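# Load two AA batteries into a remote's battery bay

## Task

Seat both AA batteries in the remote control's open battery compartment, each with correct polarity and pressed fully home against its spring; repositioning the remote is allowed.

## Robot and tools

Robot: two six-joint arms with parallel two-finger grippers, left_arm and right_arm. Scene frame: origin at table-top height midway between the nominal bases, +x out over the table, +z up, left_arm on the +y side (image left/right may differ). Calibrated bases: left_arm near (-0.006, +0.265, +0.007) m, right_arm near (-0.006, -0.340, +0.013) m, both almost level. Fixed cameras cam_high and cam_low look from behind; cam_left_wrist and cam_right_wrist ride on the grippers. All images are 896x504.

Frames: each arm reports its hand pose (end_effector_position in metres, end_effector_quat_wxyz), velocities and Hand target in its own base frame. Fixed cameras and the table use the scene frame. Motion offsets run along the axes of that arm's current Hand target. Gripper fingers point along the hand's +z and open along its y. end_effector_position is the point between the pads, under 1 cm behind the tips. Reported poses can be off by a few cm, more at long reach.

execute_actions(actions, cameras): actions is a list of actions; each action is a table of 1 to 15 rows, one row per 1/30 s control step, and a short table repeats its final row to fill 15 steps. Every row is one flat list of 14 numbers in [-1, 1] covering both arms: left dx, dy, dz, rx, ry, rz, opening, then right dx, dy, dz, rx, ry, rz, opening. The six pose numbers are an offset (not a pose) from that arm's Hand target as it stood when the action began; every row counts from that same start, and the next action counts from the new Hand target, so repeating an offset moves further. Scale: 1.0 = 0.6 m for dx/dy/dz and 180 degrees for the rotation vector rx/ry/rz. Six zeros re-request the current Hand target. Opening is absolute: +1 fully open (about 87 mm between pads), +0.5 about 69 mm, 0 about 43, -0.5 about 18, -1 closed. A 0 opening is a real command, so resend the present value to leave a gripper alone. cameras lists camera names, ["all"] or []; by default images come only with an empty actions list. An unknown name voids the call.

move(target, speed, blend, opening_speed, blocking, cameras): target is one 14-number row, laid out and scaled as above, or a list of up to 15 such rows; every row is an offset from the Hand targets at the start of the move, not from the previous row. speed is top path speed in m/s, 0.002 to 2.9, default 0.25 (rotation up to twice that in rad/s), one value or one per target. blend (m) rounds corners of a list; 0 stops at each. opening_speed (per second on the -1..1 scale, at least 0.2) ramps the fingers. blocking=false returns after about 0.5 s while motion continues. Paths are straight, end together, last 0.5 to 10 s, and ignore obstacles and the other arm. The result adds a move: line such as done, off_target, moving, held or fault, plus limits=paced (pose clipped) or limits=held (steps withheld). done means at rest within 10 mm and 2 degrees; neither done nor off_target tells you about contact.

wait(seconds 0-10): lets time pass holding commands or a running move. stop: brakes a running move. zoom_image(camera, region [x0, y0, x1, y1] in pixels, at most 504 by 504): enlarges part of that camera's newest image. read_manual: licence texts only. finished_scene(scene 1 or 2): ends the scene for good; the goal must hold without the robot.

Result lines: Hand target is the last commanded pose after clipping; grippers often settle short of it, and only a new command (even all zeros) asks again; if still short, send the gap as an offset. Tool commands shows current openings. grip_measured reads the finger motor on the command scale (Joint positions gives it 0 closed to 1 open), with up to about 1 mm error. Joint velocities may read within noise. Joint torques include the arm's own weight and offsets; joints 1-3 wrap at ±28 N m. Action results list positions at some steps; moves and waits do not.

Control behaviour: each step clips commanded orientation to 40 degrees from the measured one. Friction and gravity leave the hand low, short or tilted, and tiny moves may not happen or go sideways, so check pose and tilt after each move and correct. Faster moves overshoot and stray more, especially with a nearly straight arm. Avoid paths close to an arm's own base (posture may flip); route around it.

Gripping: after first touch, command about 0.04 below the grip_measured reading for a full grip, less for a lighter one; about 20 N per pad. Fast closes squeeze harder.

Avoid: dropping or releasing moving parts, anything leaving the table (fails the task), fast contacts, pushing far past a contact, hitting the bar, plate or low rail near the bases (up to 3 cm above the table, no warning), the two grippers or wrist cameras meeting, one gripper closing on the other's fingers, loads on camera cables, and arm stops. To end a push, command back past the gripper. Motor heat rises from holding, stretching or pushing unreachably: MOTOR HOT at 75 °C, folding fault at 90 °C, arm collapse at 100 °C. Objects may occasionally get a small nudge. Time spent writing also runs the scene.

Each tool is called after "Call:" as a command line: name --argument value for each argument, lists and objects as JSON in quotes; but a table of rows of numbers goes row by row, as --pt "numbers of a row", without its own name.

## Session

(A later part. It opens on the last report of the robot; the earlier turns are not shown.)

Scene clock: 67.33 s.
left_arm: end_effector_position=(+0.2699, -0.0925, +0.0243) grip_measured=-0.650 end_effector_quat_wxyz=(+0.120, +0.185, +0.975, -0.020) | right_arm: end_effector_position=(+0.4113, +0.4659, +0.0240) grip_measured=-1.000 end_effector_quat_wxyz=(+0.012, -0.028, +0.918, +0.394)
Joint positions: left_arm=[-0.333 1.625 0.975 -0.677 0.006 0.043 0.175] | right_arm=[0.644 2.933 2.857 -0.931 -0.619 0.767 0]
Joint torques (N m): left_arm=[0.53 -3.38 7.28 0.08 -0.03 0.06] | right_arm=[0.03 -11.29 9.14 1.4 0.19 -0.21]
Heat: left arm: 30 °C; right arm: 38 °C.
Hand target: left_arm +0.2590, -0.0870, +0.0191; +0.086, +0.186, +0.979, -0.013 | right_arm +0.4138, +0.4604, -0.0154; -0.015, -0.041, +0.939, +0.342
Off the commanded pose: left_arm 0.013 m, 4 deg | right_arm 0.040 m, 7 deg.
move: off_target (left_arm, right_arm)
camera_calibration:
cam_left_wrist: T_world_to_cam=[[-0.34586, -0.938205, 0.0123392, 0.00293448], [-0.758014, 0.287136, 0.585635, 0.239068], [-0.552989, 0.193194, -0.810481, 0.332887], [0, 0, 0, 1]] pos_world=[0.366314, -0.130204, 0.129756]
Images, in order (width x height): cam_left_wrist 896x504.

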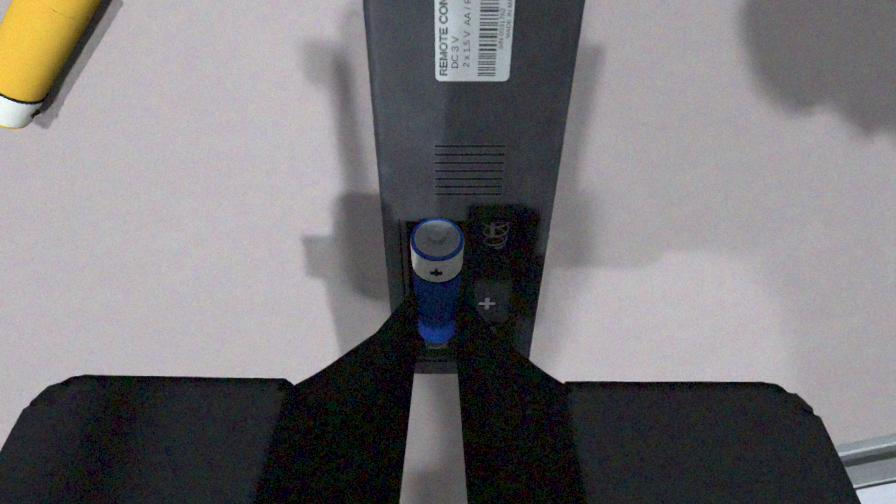

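Call:
move --target '[0.0012,0,0.0066,0,0.0556,0,-0.76,0,0,0,0,0,0,-1]' --speed 0.05 --cameras '["cam_left_wrist"]'

Call:
zoom_image --camera "cam_left_wrist" --region '[300, 150, 600, 400]'

Scene clock: 69.60 s.
left_arm: end_effector_position=(+0.2693, -0.0921, +0.0268) grip_measured=-0.760 end_effector_quat_wxyz=(+0.039, +0.187, +0.982, -0.008) | right_arm: end_effector_position=(+0.4098, +0.4675, +0.0239) grip_measured=-1.000 end_effector_quat_wxyz=(+0.007, -0.032, +0.915, +0.401)
Joint positions: left_arm=[-0.333 1.769 1.15 -0.872 0.005 0.043 0.12] | right_arm=[0.644 2.938 2.857 -0.923 -0.638 0.766 0]
Joint torques (N m): left_arm=[0.23 -2.4 6.48 0.01 -0.11 0.01] | right_arm=[0.05 -11.85 8.88 1.33 0.36 -0.2]
Heat: left arm: 30 °C; right arm: 39 °C.
Hand target: left_arm +0.2591, -0.0870, +0.0152; +0.001, +0.187, +0.982, +0.003 | right_arm +0.4138, +0.4603, -0.0153; -0.015, -0.041, +0.939, +0.342
Off the commanded pose: left_arm 0.016 m, 5 deg | right_arm 0.040 m, 8 deg.
move: off_target (left_arm, right_arm)
camera_calibration:
cam_left_wrist: T_world_to_cam=[[-0.343946, -0.938874, 0.0147194, 0.00241507], [-0.657458, 0.251985, 0.710107, 0.203314], [-0.67041, 0.234561, -0.70394, 0.367044], [0, 0, 0, 1]] pos_world=[0.380572, -0.135059, 0.113967]
Images, in order (width x height): cam_left_wrist 896x504.

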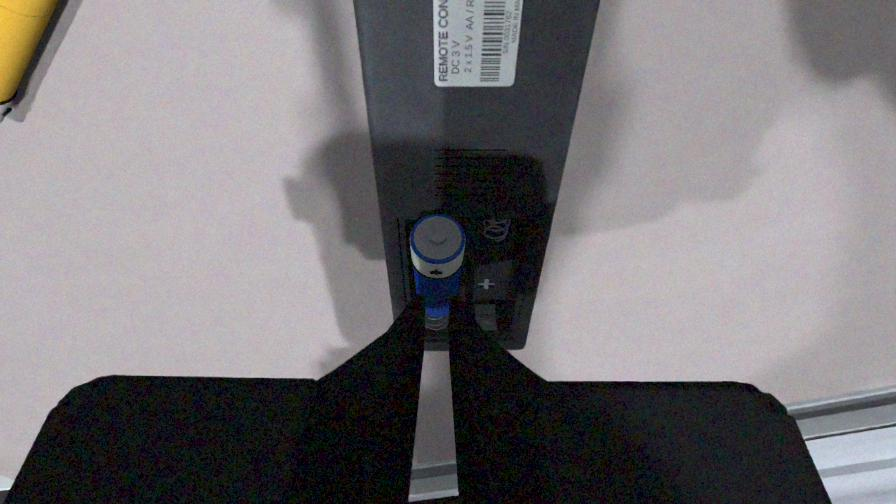

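Scaled by 1.680 from the camera's 896x504 image, which has a finer 1280x720 frame.

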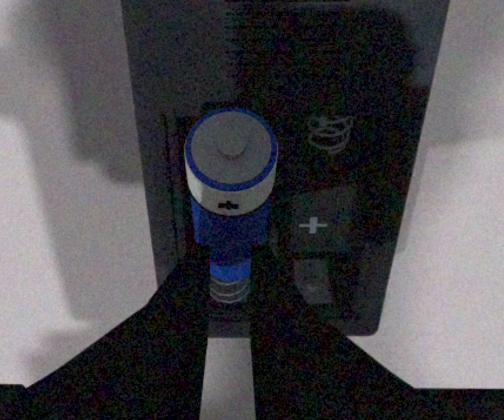

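Call:
move --pt "-0.0167 0 -0.018 0 0 0 -0.76 0 0 0 0 0 0 -1" --pt "-0.0167 0 -0.018 0 0 0 -0.3 0 0 0 0 0 0 -1" --pt "-0.0167 0 -0.09 0 0 0 -0.3 0 0 0 0 0 0 -1" --speed 0.05 --opening_speed 0.5 --cameras '["cam_left_wrist","cam_right_wrist"]'

Call:
zoom_image --camera "cam_left_wrist" --region '[300, 150, 600, 400]'

Scene clock: 74.53 s.
left_arm: end_effector_position=(+0.2593, -0.0882, +0.0581) grip_measured=-0.300 end_effector_quat_wxyz=(-0.019, +0.186, +0.982, +0.001) | right_arm: end_effector_position=(+0.4120, +0.4658, +0.0240) grip_measured=-1.000 end_effector_quat_wxyz=(+0.009, -0.031, +0.915, +0.402)
Joint positions: left_arm=[-0.333 1.805 1.306 -1.11 0.003 0.043 0.35] | right_arm=[0.64 2.938 2.857 -0.922 -0.638 0.765 0]
Joint torques (N m): left_arm=[0.03 -7.5 9.48 0.04 -0.08 -0.02] | right_arm=[0.49 -11.88 8.84 1.32 0.35 -0.19]
Heat: left arm: 30 °C; right arm: 40 °C.
Hand target: left_arm +0.2682, -0.0909, +0.0691; +0.000, +0.187, +0.982, +0.003 | right_arm +0.4138, +0.4604, -0.0153; -0.015, -0.041, +0.939, +0.342
Off the commanded pose: left_arm 0.015 m, 2 deg | right_arm 0.040 m, 8 deg.
move: off_target (left_arm, right_arm)
camera_calibration:
cam_left_wrist: T_world_to_cam=[[-0.342004, -0.939586, 0.0145227, 0.00160671], [-0.574821, 0.221407, 0.787756, 0.144934], [-0.74338, 0.261068, -0.615816, 0.39766], [0, 0, 0, 1]] pos_world=[0.379474, -0.134396, 0.130689]
cam_right_wrist: T_world_to_cam=[[0.0758942, -0.679223, -0.729997, 0.299701], [-0.632345, -0.598845, 0.491451, 0.549267], [-0.77096, 0.424312, -0.474953, 0.281019], [0, 0, 0, 1]] pos_world=[0.541235, 0.41325, 0.0823132]
Images, in order (width x height): cam_left_wrist 896x504, cam_right_wrist 896x504.

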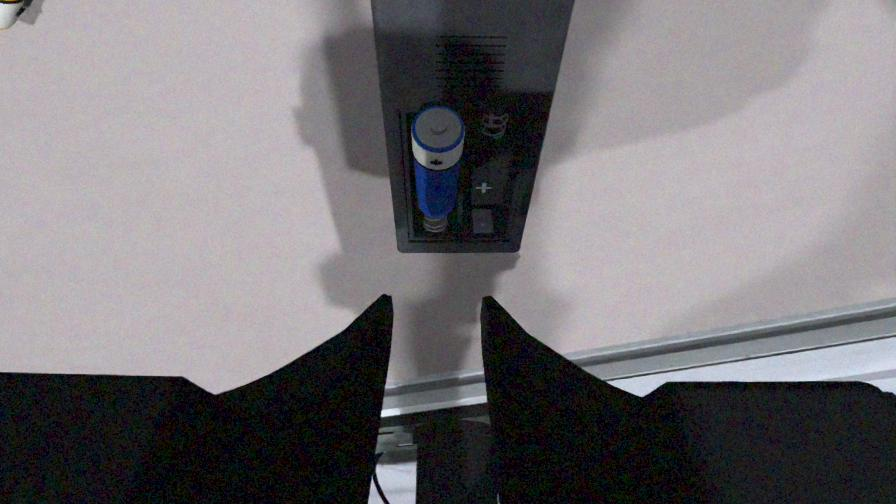

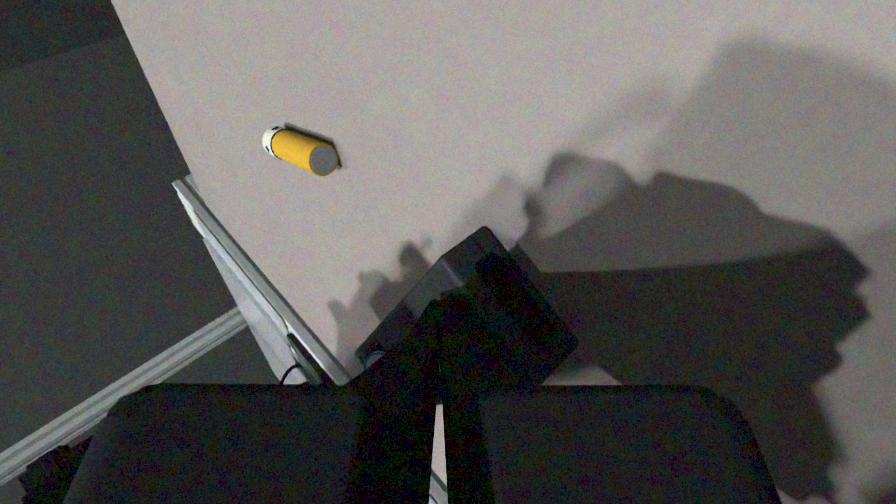

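Scaled by 1.680 from the camera's 896x504 image, which has a finer 1280x720 frame.

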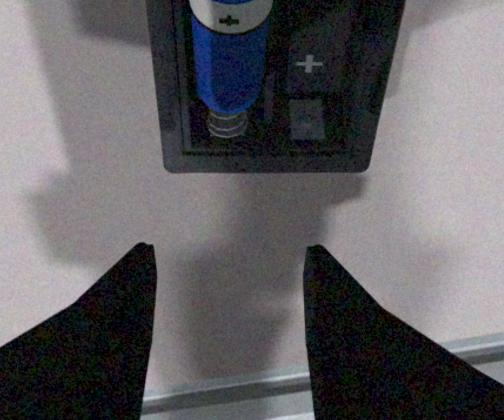

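Call:
zoom_image --camera "cam_left_wrist" --region '[370, 70, 570, 270]'

Call:
zoom_image --camera "cam_right_wrist" --region '[300, 220, 600, 420]'

Scaled by 2.520 from the camera's 896x504 image, which has a finer 1280x720 frame.

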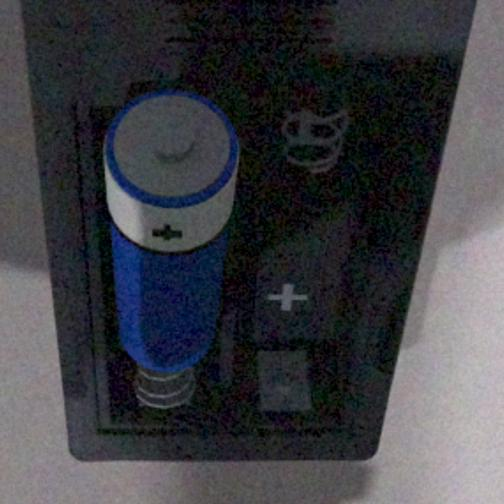

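Scaled by 1.680 from the camera's 896x504 image, which has a finer 1280x720 frame.

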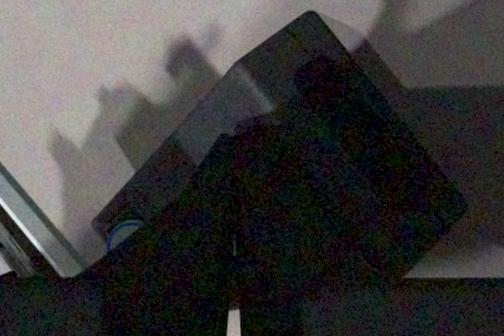

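Call:
move --target '[-0.0477,-0.001,0.0285,0,-0.111,0,-0.3,0,0,0,0,0,0,-1]' --speed 0.1 --cameras '["cam_left_wrist"]'

Call:
zoom_image --camera "cam_left_wrist" --region '[340, 180, 560, 400]'

Scene clock: 77.67 s.
left_arm: end_effector_position=(+0.2925, -0.0997, +0.0454) grip_measured=-0.300 end_effector_quat_wxyz=(+0.152, +0.184, +0.971, -0.024) | right_arm: end_effector_position=(+0.4120, +0.4658, +0.0240) grip_measured=-1.000 end_effector_quat_wxyz=(+0.009, -0.031, +0.915, +0.402)
Joint positions: left_arm=[-0.333 1.624 1.055 -0.693 0.003 0.043 0.35] | right_arm=[0.64 2.938 2.857 -0.922 -0.638 0.765 0]
Joint torques (N m): left_arm=[0.25 -7.98 5.46 0.98 0.05 0.01] | right_arm=[0.49 -11.88 8.84 1.32 0.35 -0.19]
Heat: left arm: 30 °C; right arm: 40 °C.
Hand target: left_arm +0.2946, -0.1019, +0.0520; +0.171, +0.185, +0.967, -0.030 | right_arm +0.4138, +0.4604, -0.0153; -0.015, -0.041, +0.939, +0.342
Off the commanded pose: left_arm 0.007 m, 2 deg | right_arm 0.040 m, 8 deg.
move: off_target (right_arm)
camera_calibration:
cam_left_wrist: T_world_to_cam=[[-0.345693, -0.938313, 0.00808341, 0.00382498], [-0.793658, 0.296973, 0.530955, 0.259689], [-0.500603, 0.177132, -0.847361, 0.348617], [0, 0, 0, 1]] pos_world=[0.381945, -0.135283, 0.15749]
Images, in order (width x height): cam_left_wrist 896x504.

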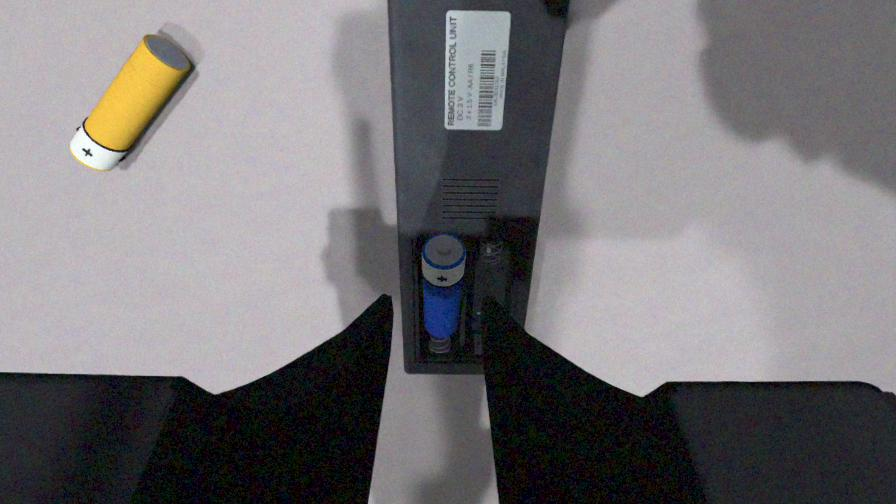

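Scaled by 2.291 from the camera's 896x504 image, which has a finer 1280x720 frame.

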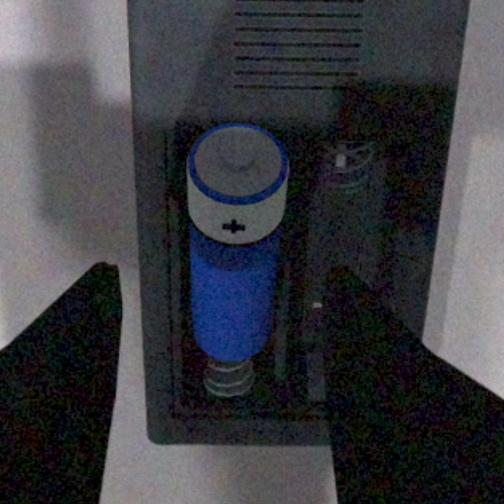

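Call:
move --target '[0.016,-0.0025,0.0438,0,0,0,-0.3,0,0,0,0,0,0,-1]' --speed 0.06 --cameras '["cam_left_wrist"]'

Call:
zoom_image --camera "cam_left_wrist" --region '[340, 180, 560, 400]'

Scene clock: 78.90 s.
left_arm: end_effector_position=(+0.2948, -0.1005, +0.0285) grip_measured=-0.300 end_effector_quat_wxyz=(+0.171, +0.184, +0.968, -0.026) | right_arm: end_effector_position=(+0.4120, +0.4658, +0.0240) grip_measured=-1.000 end_effector_quat_wxyz=(+0.009, -0.031, +0.915, +0.402)
Joint positions: left_arm=[-0.333 1.624 0.977 -0.576 0.003 0.043 0.35] | right_arm=[0.64 2.938 2.857 -0.922 -0.638 0.765 0]
Joint torques (N m): left_arm=[-0.12 -4.86 5.45 1.03 0.03 -0.05] | right_arm=[0.47 -11.89 8.85 1.32 0.35 -0.19]
Heat: left arm: 30 °C; right arm: 40 °C.
Hand target: left_arm +0.2941, -0.1031, +0.0240; +0.171, +0.185, +0.967, -0.030 | right_arm +0.4138, +0.4604, -0.0153; -0.015, -0.041, +0.939, +0.342
Off the commanded pose: left_arm 0.005 m, 0 deg | right_arm 0.040 m, 8 deg.
move: off_target (right_arm)
camera_calibration:
cam_left_wrist: T_world_to_cam=[[-0.346057, -0.938185, 0.00726564, 0.00418044], [-0.812344, 0.303496, 0.497984, 0.277917], [-0.469406, 0.166429, -0.867156, 0.325931], [0, 0, 0, 1]] pos_world=[0.380205, -0.134669, 0.144205]
Images, in order (width x height): cam_left_wrist 896x504.

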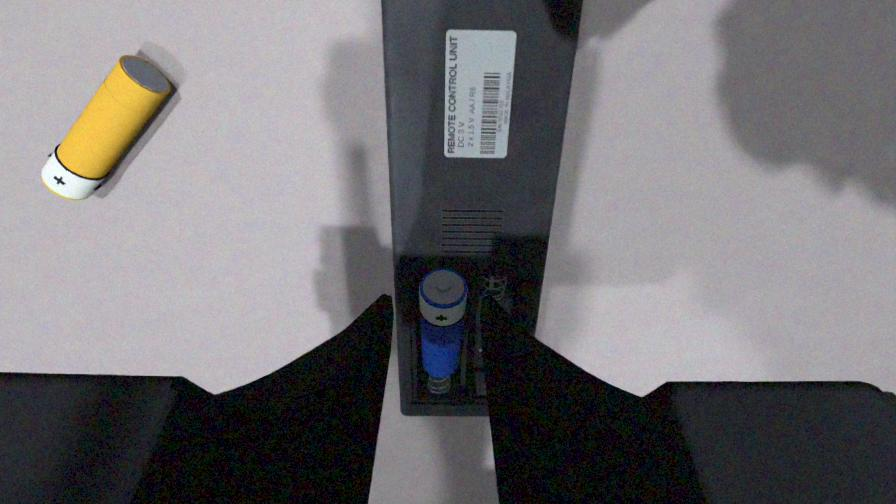

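Scaled by 2.291 from the camera's 896x504 image, which has a finer 1280x720 frame.

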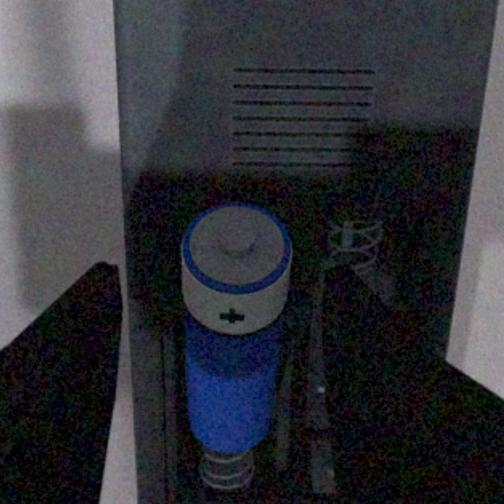

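Call:
move --pt "0.005 -0.001 0.003 0 0 0 -0.3 0 0 0 0 0 0 -1" --pt "0.005 -0.001 0.003 0 0 0 -0.69 0 0 0 0 0 0 -1" --speed 0.05 --opening_speed 0.6 --cameras '["cam_left_wrist"]'

Call:
zoom_image --camera "cam_left_wrist" --region '[340, 180, 560, 400]'

Scene clock: 80.73 s.
left_arm: end_effector_position=(+0.2928, -0.0996, +0.0249) grip_measured=-0.488 end_effector_quat_wxyz=(+0.170, +0.181, +0.968, -0.025) | right_arm: end_effector_position=(+0.4120, +0.4658, +0.0240) grip_measured=-1.000 end_effector_quat_wxyz=(+0.009, -0.031, +0.915, +0.402)
Joint positions: left_arm=[-0.333 1.624 0.961 -0.563 0 0.037 0.256] | right_arm=[0.64 2.938 2.857 -0.922 -0.638 0.765 0]
Joint torques (N m): left_arm=[-0.21 -5.11 5.35 1.04 0.06 0] | right_arm=[0.47 -11.86 8.84 1.32 0.35 -0.19]
Heat: left arm: 30 °C; right arm: 40 °C.
Hand target: left_arm +0.2918, -0.1029, +0.0213; +0.171, +0.185, +0.967, -0.030 | right_arm +0.4138, +0.4604, -0.0153; -0.015, -0.041, +0.939, +0.342
Off the commanded pose: left_arm 0.005 m, 1 deg | right_arm 0.040 m, 8 deg.
move: off_target (right_arm)
camera_calibration:
cam_left_wrist: T_world_to_cam=[[-0.34011, -0.940361, 0.00674061, 0.00240817], [-0.81305, 0.297651, 0.500354, 0.277314], [-0.47252, 0.164695, -0.865795, 0.322335], [0, 0, 0, 1]] pos_world=[0.378598, -0.133365, 0.140305]
Images, in order (width x height): cam_left_wrist 896x504.

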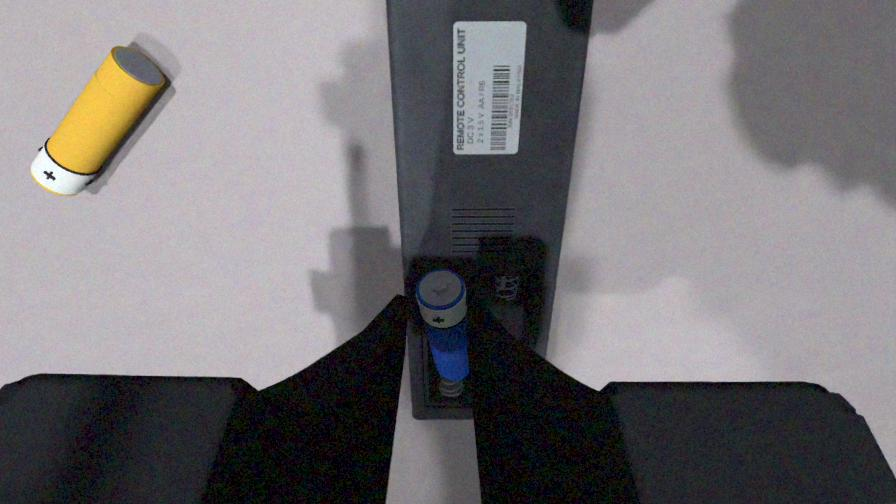

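Scaled by 2.291 from the camera's 896x504 image, which has a finer 1280x720 frame.

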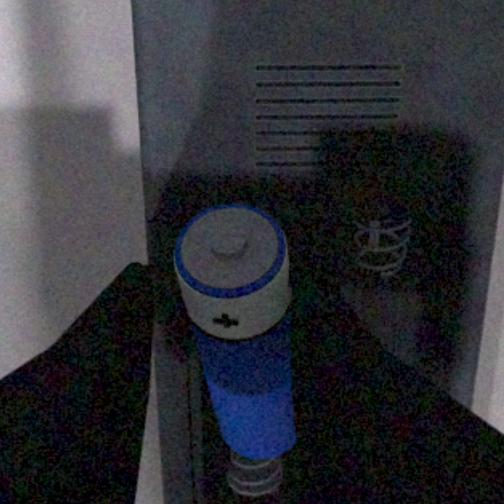

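Call:
move --pt "0 0 0 0 0 0 -0.3 0 0 0 0 0 0 -1" --pt "-0.015 0 -0.042 0 0 0 -0.3 0 0 0 0 0 0 -1" --pt "-0.003 0 -0.0095 0 0 0 -0.3 0 0 0 0 0 0 -1" --speed 0.06 --opening_speed 0.6 --cameras '["cam_left_wrist"]'

Call:
zoom_image --camera "cam_left_wrist" --region '[340, 180, 560, 400]'

Scene clock: 84.00 s.
left_arm: end_effector_position=(+0.2925, -0.0994, +0.0302) grip_measured=-0.300 end_effector_quat_wxyz=(+0.169, +0.181, +0.969, -0.025) | right_arm: end_effector_position=(+0.4120, +0.4658, +0.0240) grip_measured=-1.000 end_effector_quat_wxyz=(+0.009, -0.031, +0.915, +0.402)
Joint positions: left_arm=[-0.333 1.615 0.975 -0.588 0 0.037 0.35] | right_arm=[0.64 2.938 2.857 -0.922 -0.638 0.765 0]
Joint torques (N m): left_arm=[-0.23 -5.26 5.42 1.02 0.06 0] | right_arm=[0.49 -11.86 8.85 1.32 0.35 -0.19]
Heat: left arm: 30 °C; right arm: 41 °C.
Hand target: left_arm +0.2916, -0.1028, +0.0272; +0.171, +0.185, +0.967, -0.029 | right_arm +0.4138, +0.4604, -0.0153; -0.015, -0.041, +0.939, +0.342
Off the commanded pose: left_arm 0.005 m, 1 deg | right_arm 0.040 m, 8 deg.
move: off_target (right_arm)
camera_calibration:
cam_left_wrist: T_world_to_cam=[[-0.339931, -0.940428, 0.0064095, 0.00240443], [-0.812467, 0.297097, 0.501628, 0.274122], [-0.47365, 0.165312, -0.865059, 0.327177], [0, 0, 0, 1]] pos_world=[0.378499, -0.133266, 0.145505]
Images, in order (width x height): cam_left_wrist 896x504.

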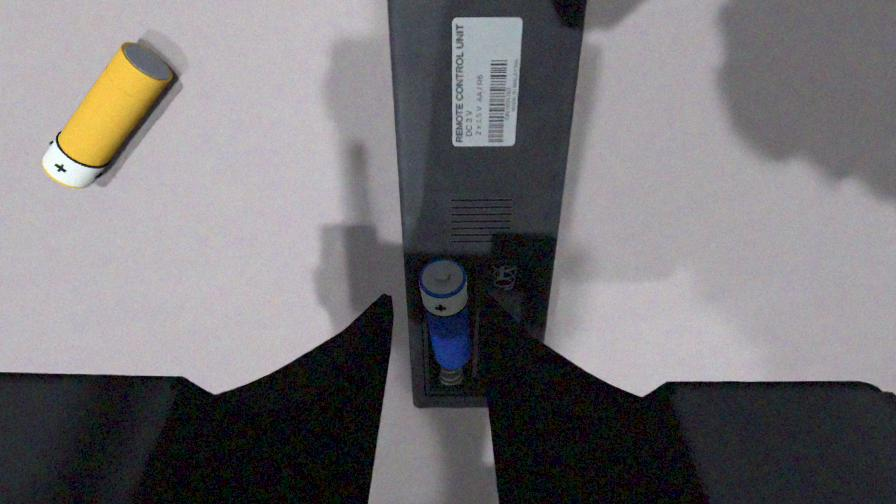

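Scaled by 2.291 from the camera's 896x504 image, which has a finer 1280x720 frame.

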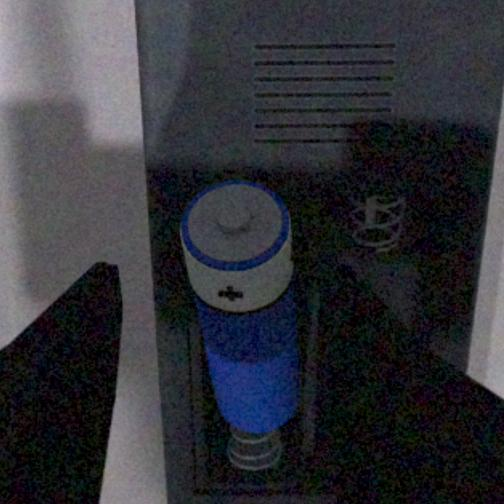

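Call:
move --pt "-0.0043 -0.0037 0 0 0 -0.017 -0.3 0 0 0 0 0 0 -1" --pt "-0.0043 -0.0037 0 0 0 -0.017 -0.69 0 0 0 0 0 0 -1" --speed 0.06 --opening_speed 0.6 --cameras '["cam_left_wrist"]'

Call:
zoom_image --camera "cam_left_wrist" --region '[340, 180, 560, 400]'

Scene clock: 86.07 s.
left_arm: end_effector_position=(+0.2917, -0.1015, +0.0302) grip_measured=-0.650 end_effector_quat_wxyz=(+0.168, +0.158, +0.973, -0.030) | right_arm: end_effector_position=(+0.4120, +0.4658, +0.0240) grip_measured=-1.000 end_effector_quat_wxyz=(+0.009, -0.031, +0.915, +0.402)
Joint positions: left_arm=[-0.333 1.615 0.975 -0.588 0.001 -0.011 0.175] | right_arm=[0.64 2.938 2.857 -0.922 -0.638 0.765 0]
Joint torques (N m): left_arm=[-0.25 -4.68 6.52 0.98 0.04 -0.07] | right_arm=[0.49 -11.88 8.84 1.32 0.35 -0.19]
Heat: left arm: 30 °C; right arm: 41 °C.
Hand target: left_arm +0.2930, -0.1058, +0.0281; +0.170, +0.159, +0.972, -0.034 | right_arm +0.4138, +0.4604, -0.0153; -0.015, -0.041, +0.939, +0.342
Off the commanded pose: left_arm 0.005 m, 1 deg | right_arm 0.040 m, 8 deg.
move: off_target (right_arm)
camera_calibration:
cam_left_wrist: T_world_to_cam=[[-0.297794, -0.954332, 0.0238516, -0.0140769], [-0.822148, 0.269084, 0.501664, 0.274096], [-0.485172, 0.129783, -0.864734, 0.326855], [0, 0, 0, 1]] pos_world=[0.379736, -0.129609, 0.145474]
Images, in order (width x height): cam_left_wrist 896x504.

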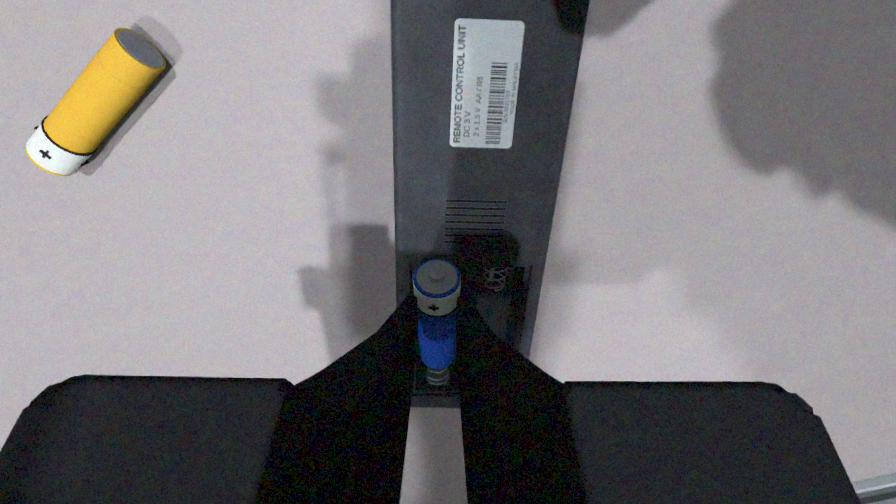

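Scaled by 2.291 from the camera's 896x504 image, which has a finer 1280x720 frame.

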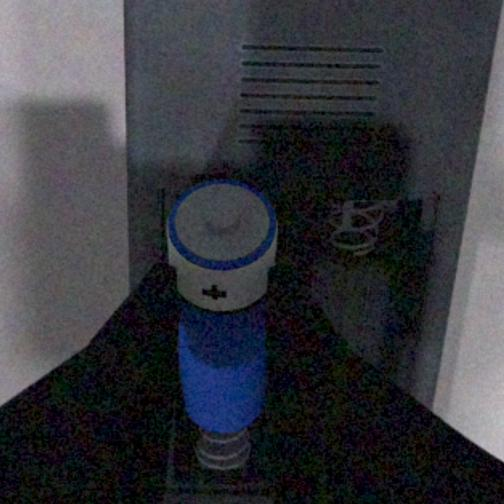

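Call:
move --target '[0.0157,0,-0.0057,0,0,0,-0.72,0,0,0,0,0,0,-1]' --speed 0.05 --cameras '["cam_left_wrist"]'

Call:
zoom_image --camera "cam_left_wrist" --region '[340, 180, 560, 400]'

Scene clock: 86.93 s.
left_arm: end_effector_position=(+0.2909, -0.1012, +0.0297) grip_measured=-0.651 end_effector_quat_wxyz=(+0.173, +0.158, +0.972, -0.031) | right_arm: end_effector_position=(+0.4120, +0.4658, +0.0240) grip_measured=-1.000 end_effector_quat_wxyz=(+0.009, -0.031, +0.915, +0.402)
Joint positions: left_arm=[-0.333 1.604 0.96 -0.573 0.001 -0.011 0.175] | right_arm=[0.64 2.938 2.857 -0.922 -0.638 0.765 0]
Joint torques (N m): left_arm=[-0.27 -6.56 4.36 0.85 0.03 -0.06] | right_arm=[0.47 -11.86 8.85 1.32 0.35 -0.19]
Heat: left arm: 30 °C; right arm: 41 °C.
Hand target: left_arm +0.2836, -0.1026, +0.0282; +0.170, +0.159, +0.972, -0.034 | right_arm +0.4138, +0.4604, -0.0153; -0.015, -0.041, +0.939, +0.342
Off the commanded pose: left_arm 0.008 m, 1 deg | right_arm 0.040 m, 8 deg.
move: off_target (right_arm)
camera_calibration:
cam_left_wrist: T_world_to_cam=[[-0.297696, -0.954351, 0.0243225, -0.0140941], [-0.827078, 0.270552, 0.492689, 0.275446], [-0.476779, 0.126555, -0.869865, 0.323433], [0, 0, 0, 1]] pos_world=[0.377825, -0.128905, 0.145976]
Images, in order (width x height): cam_left_wrist 896x504.

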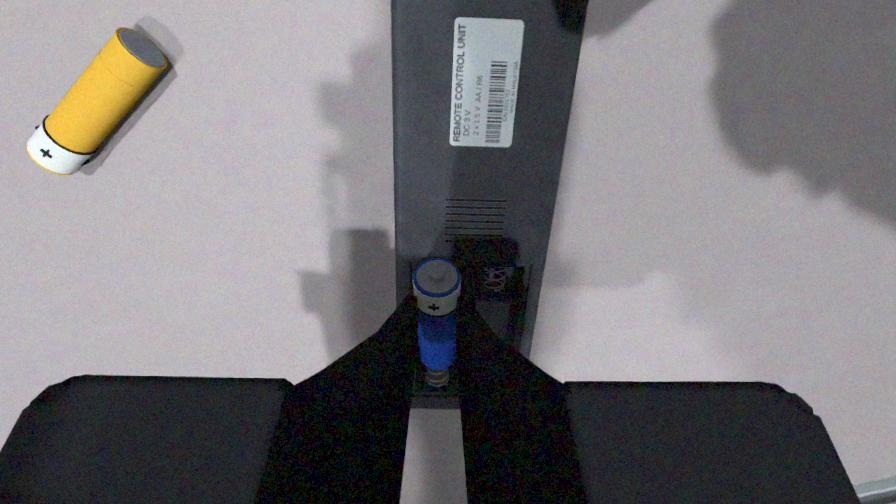

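Scaled by 2.291 from the camera's 896x504 image, which has a finer 1280x720 frame.

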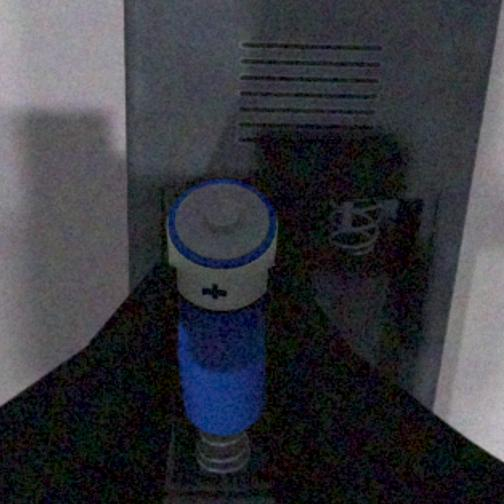

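More pull.

Call:
move --target '[0.0157,0,-0.0057,0,0,0,-0.74,0,0,0,0,0,0,-1]' --speed 0.05 --cameras '["cam_left_wrist"]'

Call:
zoom_image --camera "cam_left_wrist" --region '[340, 180, 560, 400]'

Scene clock: 87.77 s.
left_arm: end_effector_position=(+0.2872, -0.1000, +0.0295) grip_measured=-0.652 end_effector_quat_wxyz=(+0.183, +0.157, +0.970, -0.033) | right_arm: end_effector_position=(+0.4120, +0.4658, +0.0240) grip_measured=-1.000 end_effector_quat_wxyz=(+0.009, -0.031, +0.915, +0.402)
Joint positions: left_arm=[-0.333 1.571 0.921 -0.546 0.001 -0.012 0.174] | right_arm=[0.64 2.938 2.857 -0.922 -0.638 0.765 0]
Joint torques (N m): left_arm=[-0.32 -6.71 4.45 0.6 0.03 -0.06] | right_arm=[0.47 -11.88 8.85 1.32 0.35 -0.19]
Heat: left arm: 30 °C; right arm: 41 °C.
Hand target: left_arm +0.2740, -0.0993, +0.0281; +0.170, +0.159, +0.972, -0.034 | right_arm +0.4138, +0.4604, -0.0153; -0.015, -0.041, +0.939, +0.342
Off the commanded pose: left_arm 0.013 m, 2 deg | right_arm 0.040 m, 8 deg.
move: off_target (left_arm, right_arm)
camera_calibration:
cam_left_wrist: T_world_to_cam=[[-0.297856, -0.954282, 0.0250761, -0.0139599], [-0.836729, 0.273629, 0.474354, 0.275741], [-0.459529, 0.120307, -0.879977, 0.316065], [0, 0, 0, 1]] pos_world=[0.371803, -0.126797, 0.147681]
Images, in order (width x height): cam_left_wrist 896x504.

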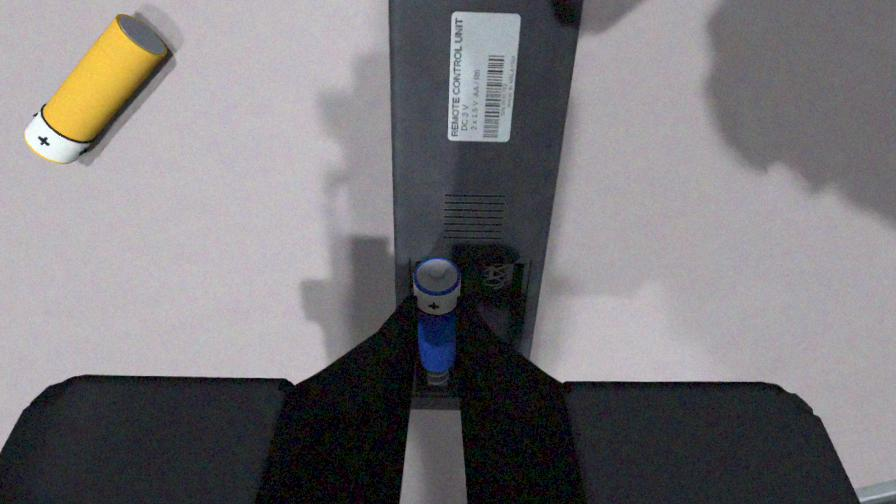

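Scaled by 2.291 from the camera's 896x504 image, which has a finer 1280x720 frame.

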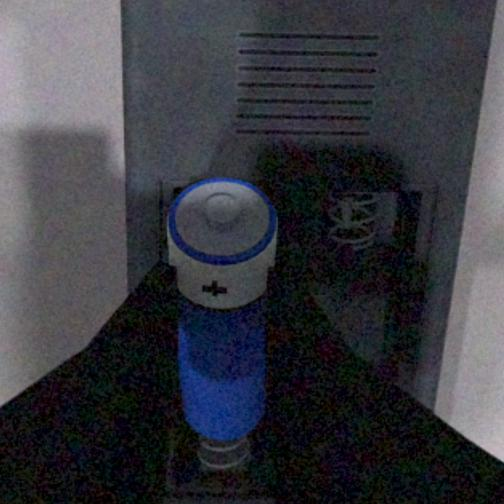

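Call:
move --target '[0.0102,0,0.0035,0,0.0444,0,-0.76,0,0,0,0,0,0,-1]' --speed 0.05 --cameras '["cam_left_wrist"]'

Call:
zoom_image --camera "cam_left_wrist" --region '[340, 180, 560, 400]'

Scene clock: 89.73 s.
left_arm: end_effector_position=(+0.2836, -0.0988, +0.0293) grip_measured=-0.655 end_effector_quat_wxyz=(+0.140, +0.158, +0.977, -0.025) | right_arm: end_effector_position=(+0.4115, +0.4663, +0.0240) grip_measured=-1.000 end_effector_quat_wxyz=(+0.008, -0.031, +0.915, +0.402)
Joint positions: left_arm=[-0.333 1.636 1.003 -0.653 0.002 -0.012 0.173] | right_arm=[0.641 2.938 2.857 -0.922 -0.638 0.765 0]
Joint torques (N m): left_arm=[-0.21 -3.62 7.61 0.04 0.06 -0.04] | right_arm=[0.36 -11.86 8.85 1.32 0.35 -0.19]
Heat: left arm: 30 °C; right arm: 41 °C.
Hand target: left_arm +0.2692, -0.0978, +0.0240; +0.102, +0.161, +0.982, -0.023 | right_arm +0.4139, +0.4603, -0.0153; -0.015, -0.041, +0.939, +0.342
Off the commanded pose: left_arm 0.015 m, 4 deg | right_arm 0.040 m, 8 deg.
move: off_target (left_arm, right_arm)
camera_calibration:
cam_left_wrist: T_world_to_cam=[[-0.295514, -0.955067, 0.0227785, -0.0145974], [-0.793035, 0.258534, 0.551594, 0.256448], [-0.532698, 0.14494, -0.833802, 0.335904], [0, 0, 0, 1]] pos_world=[0.377994, -0.128928, 0.138955]
Images, in order (width x height): cam_left_wrist 896x504.

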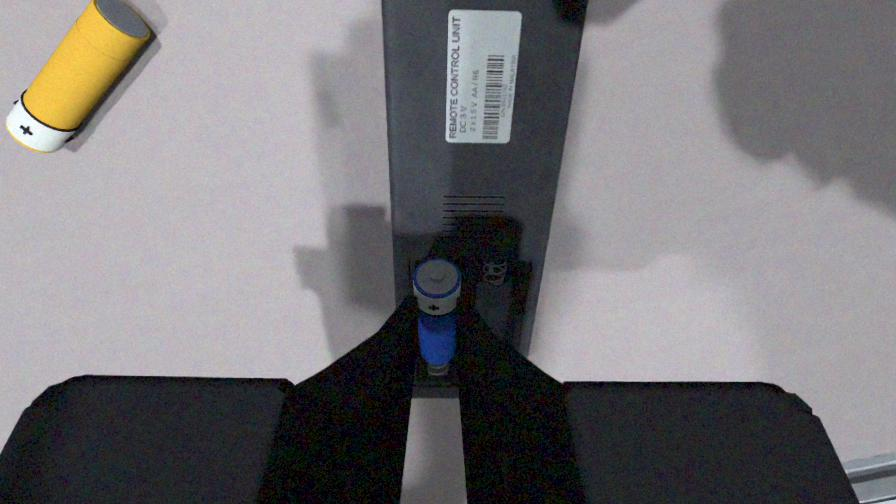

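Scaled by 2.291 from the camera's 896x504 image, which has a finer 1280x720 frame.

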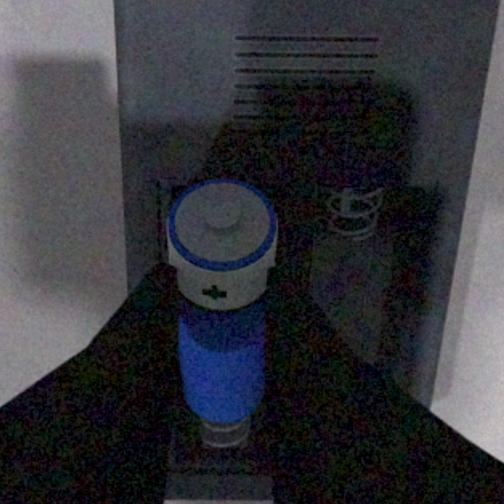

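Call:
move --target '[0.0021,0,0.0098,0,0.01,0,-0.76,0,0,0,0,0,0,-1]' --speed 0.05 --cameras '["cam_left_wrist"]'

Call:
zoom_image --camera "cam_left_wrist" --region '[340, 180, 560, 400]'

Scene clock: 90.63 s.
left_arm: end_effector_position=(+0.2837, -0.0989, +0.0290) grip_measured=-0.655 end_effector_quat_wxyz=(+0.126, +0.158, +0.979, -0.023) | right_arm: end_effector_position=(+0.4115, +0.4663, +0.0240) grip_measured=-1.000 end_effector_quat_wxyz=(+0.008, -0.031, +0.915, +0.402)
Joint positions: left_arm=[-0.333 1.662 1.033 -0.686 0.002 -0.012 0.173] | right_arm=[0.641 2.938 2.857 -0.922 -0.638 0.765 0]
Joint velocities: left_arm=[within noise] | right_arm=[-0.017 -0.007 -0.022 -0.051 -0.168 -0.007 0]
Joint torques (N m): left_arm=[-0.24 -2.88 6.42 0.21 0.05 -0.04] | right_arm=[0.35 -11.86 8.85 1.32 0.35 -0.19]
Heat: left arm: 30 °C; right arm: 42 °C.
Hand target: left_arm +0.2692, -0.0978, +0.0180; +0.086, +0.161, +0.983, -0.020 | right_arm +0.4139, +0.4603, -0.0153; -0.015, -0.041, +0.939, +0.342
Off the commanded pose: left_arm 0.018 m, 5 deg | right_arm 0.040 m, 8 deg.
move: off_target (left_arm, right_arm)
camera_calibration:
cam_left_wrist: T_world_to_cam=[[-0.295052, -0.955223, 0.0222269, -0.0147467], [-0.777924, 0.253664, 0.574881, 0.251195], [-0.554778, 0.152329, -0.817935, 0.342232], [0, 0, 0, 1]] pos_world=[0.380922, -0.129937, 0.135844]
Images, in order (width x height): cam_left_wrist 896x504.

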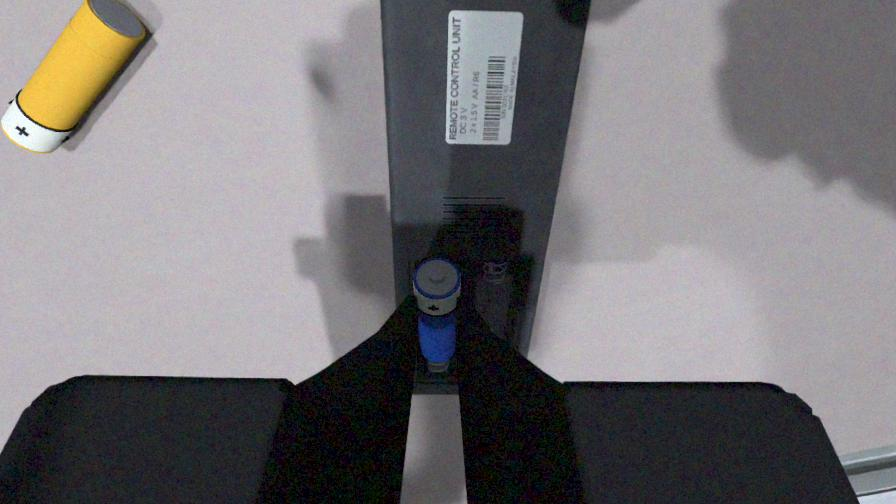

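Scaled by 2.291 from the camera's 896x504 image, which has a finer 1280x720 frame.

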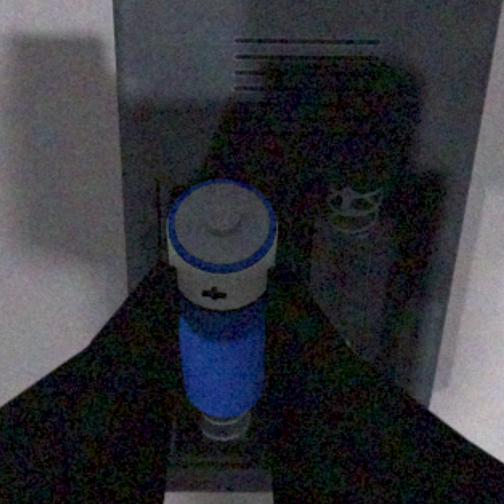

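Call:
move --target '[0.003,0,0.0165,0,0.02,0,-0.77,0,0,0,0,0,0,-1]' --speed 0.05 --cameras '["cam_left_wrist"]'

Call:
zoom_image --camera "cam_left_wrist" --region '[340, 180, 560, 400]'

Scene clock: 91.70 s.
left_arm: end_effector_position=(+0.2840, -0.0992, +0.0287) grip_measured=-0.655 end_effector_quat_wxyz=(+0.098, +0.159, +0.982, -0.019) | right_arm: end_effector_position=(+0.4115, +0.4663, +0.0240) grip_measured=-1.000 end_effector_quat_wxyz=(+0.008, -0.031, +0.915, +0.402)
Joint positions: left_arm=[-0.333 1.714 1.095 -0.751 0.003 -0.012 0.173] | right_arm=[0.641 2.938 2.857 -0.922 -0.638 0.765 0]
Joint torques (N m): left_arm=[-0.21 -1.78 4.44 0.45 0.06 -0.03] | right_arm=[0.35 -11.88 8.85 1.32 0.35 -0.19]
Heat: left arm: 30 °C; right arm: 42 °C.
Hand target: left_arm +0.2691, -0.0980, +0.0080; +0.055, +0.161, +0.985, -0.015 | right_arm +0.4139, +0.4603, -0.0153; -0.015, -0.041, +0.939, +0.342
Off the commanded pose: left_arm 0.026 m, 5 deg | right_arm 0.040 m, 8 deg.
move: off_target (left_arm, right_arm)
camera_calibration:
cam_left_wrist: T_world_to_cam=[[-0.294086, -0.955547, 0.0210645, -0.0151719], [-0.746035, 0.24327, 0.619881, 0.240263], [-0.597449, 0.166584, -0.784413, 0.354833], [0, 0, 0, 1]] pos_world=[0.386778, -0.132056, 0.129721]
Images, in order (width x height): cam_left_wrist 896x504.

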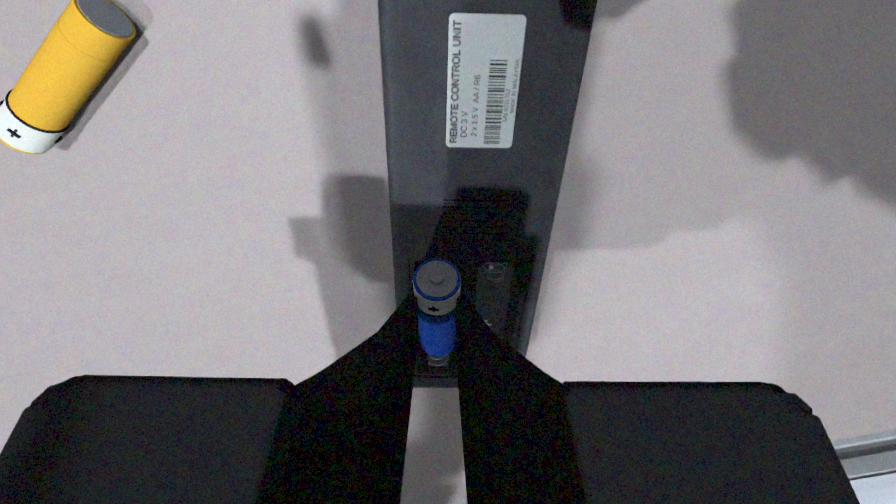

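Scaled by 2.291 from the camera's 896x504 image, which has a finer 1280x720 frame.

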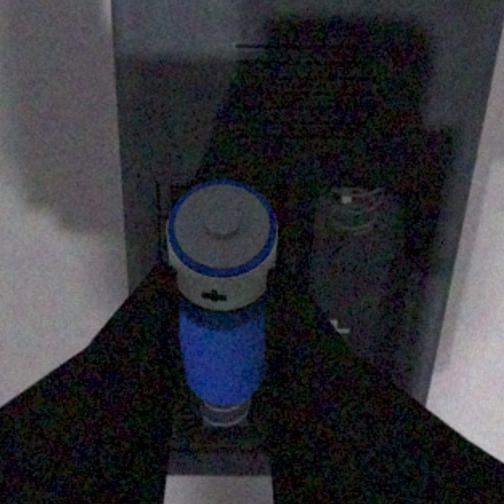

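Call:
move --target '[-0.0015,0,-0.018,0,0.085,0,-0.77,0,0,0,0,0,0,-1]' --speed 0.05 --cameras '["cam_left_wrist"]'

Call:
zoom_image --camera "cam_left_wrist" --region '[340, 180, 560, 400]'

Scene clock: 95.00 s.
left_arm: end_effector_position=(+0.2841, -0.1046, +0.0457) grip_measured=-0.769 end_effector_quat_wxyz=(-0.019, +0.160, +0.987, -0.013) | right_arm: end_effector_position=(+0.4151, +0.4624, +0.0236) grip_measured=-1.000 end_effector_quat_wxyz=(+0.005, -0.026, +0.914, +0.406)
Joint positions: left_arm=[-0.333 1.918 1.404 -1.091 0.032 -0.012 0.115] | right_arm=[0.629 2.942 2.857 -0.92 -0.653 0.768 0]
Joint torques (N m): left_arm=[-0.1 -1.09 4.1 -0.03 -0.16 0.04] | right_arm=[1.48 -12.27 8.66 1.29 0.47 -0.23]
Heat: left arm: 30 °C; right arm: 42 °C.
Hand target: left_arm +0.2688, -0.0977, +0.0188; -0.076, +0.162, +0.984, +0.006 | right_arm +0.4139, +0.4603, -0.0155; -0.015, -0.041, +0.939, +0.342
Off the commanded pose: left_arm 0.032 m, 7 deg | right_arm 0.039 m, 8 deg.
move: off_target (left_arm, right_arm)
camera_calibration:
cam_left_wrist: T_world_to_cam=[[-0.289543, -0.956263, 0.0415365, -0.0230075], [-0.582545, 0.210487, 0.785071, 0.173725], [-0.759478, 0.203115, -0.618011, 0.411279], [0, 0, 0, 1]] pos_world=[0.406898, -0.142105, 0.118744]
Images, in order (width x height): cam_left_wrist 896x504.

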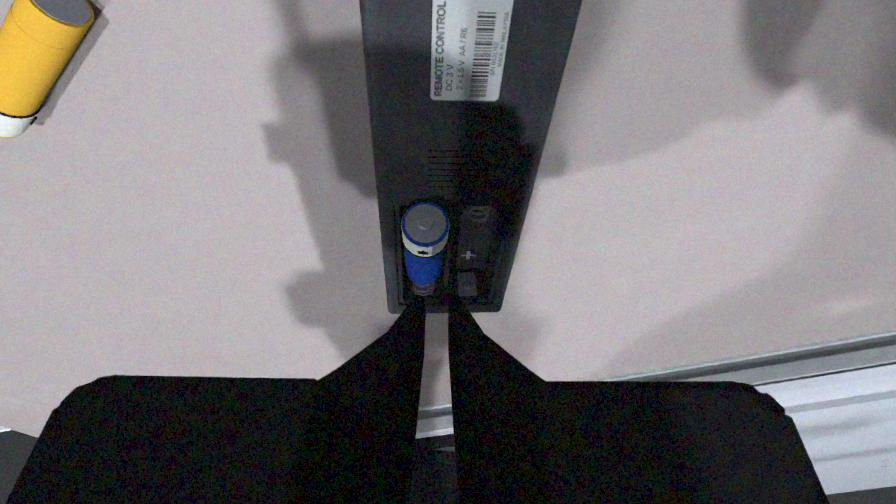

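Scaled by 2.291 from the camera's 896x504 image, which has a finer 1280x720 frame.

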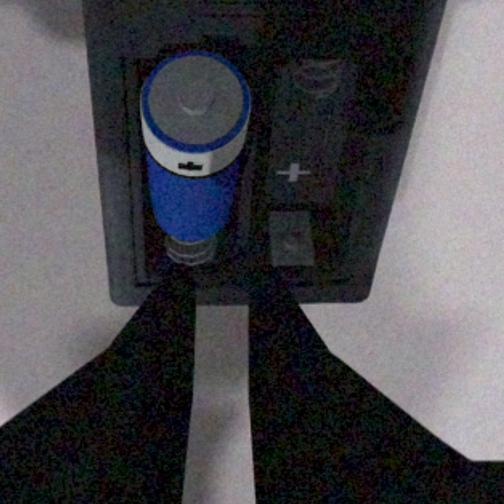

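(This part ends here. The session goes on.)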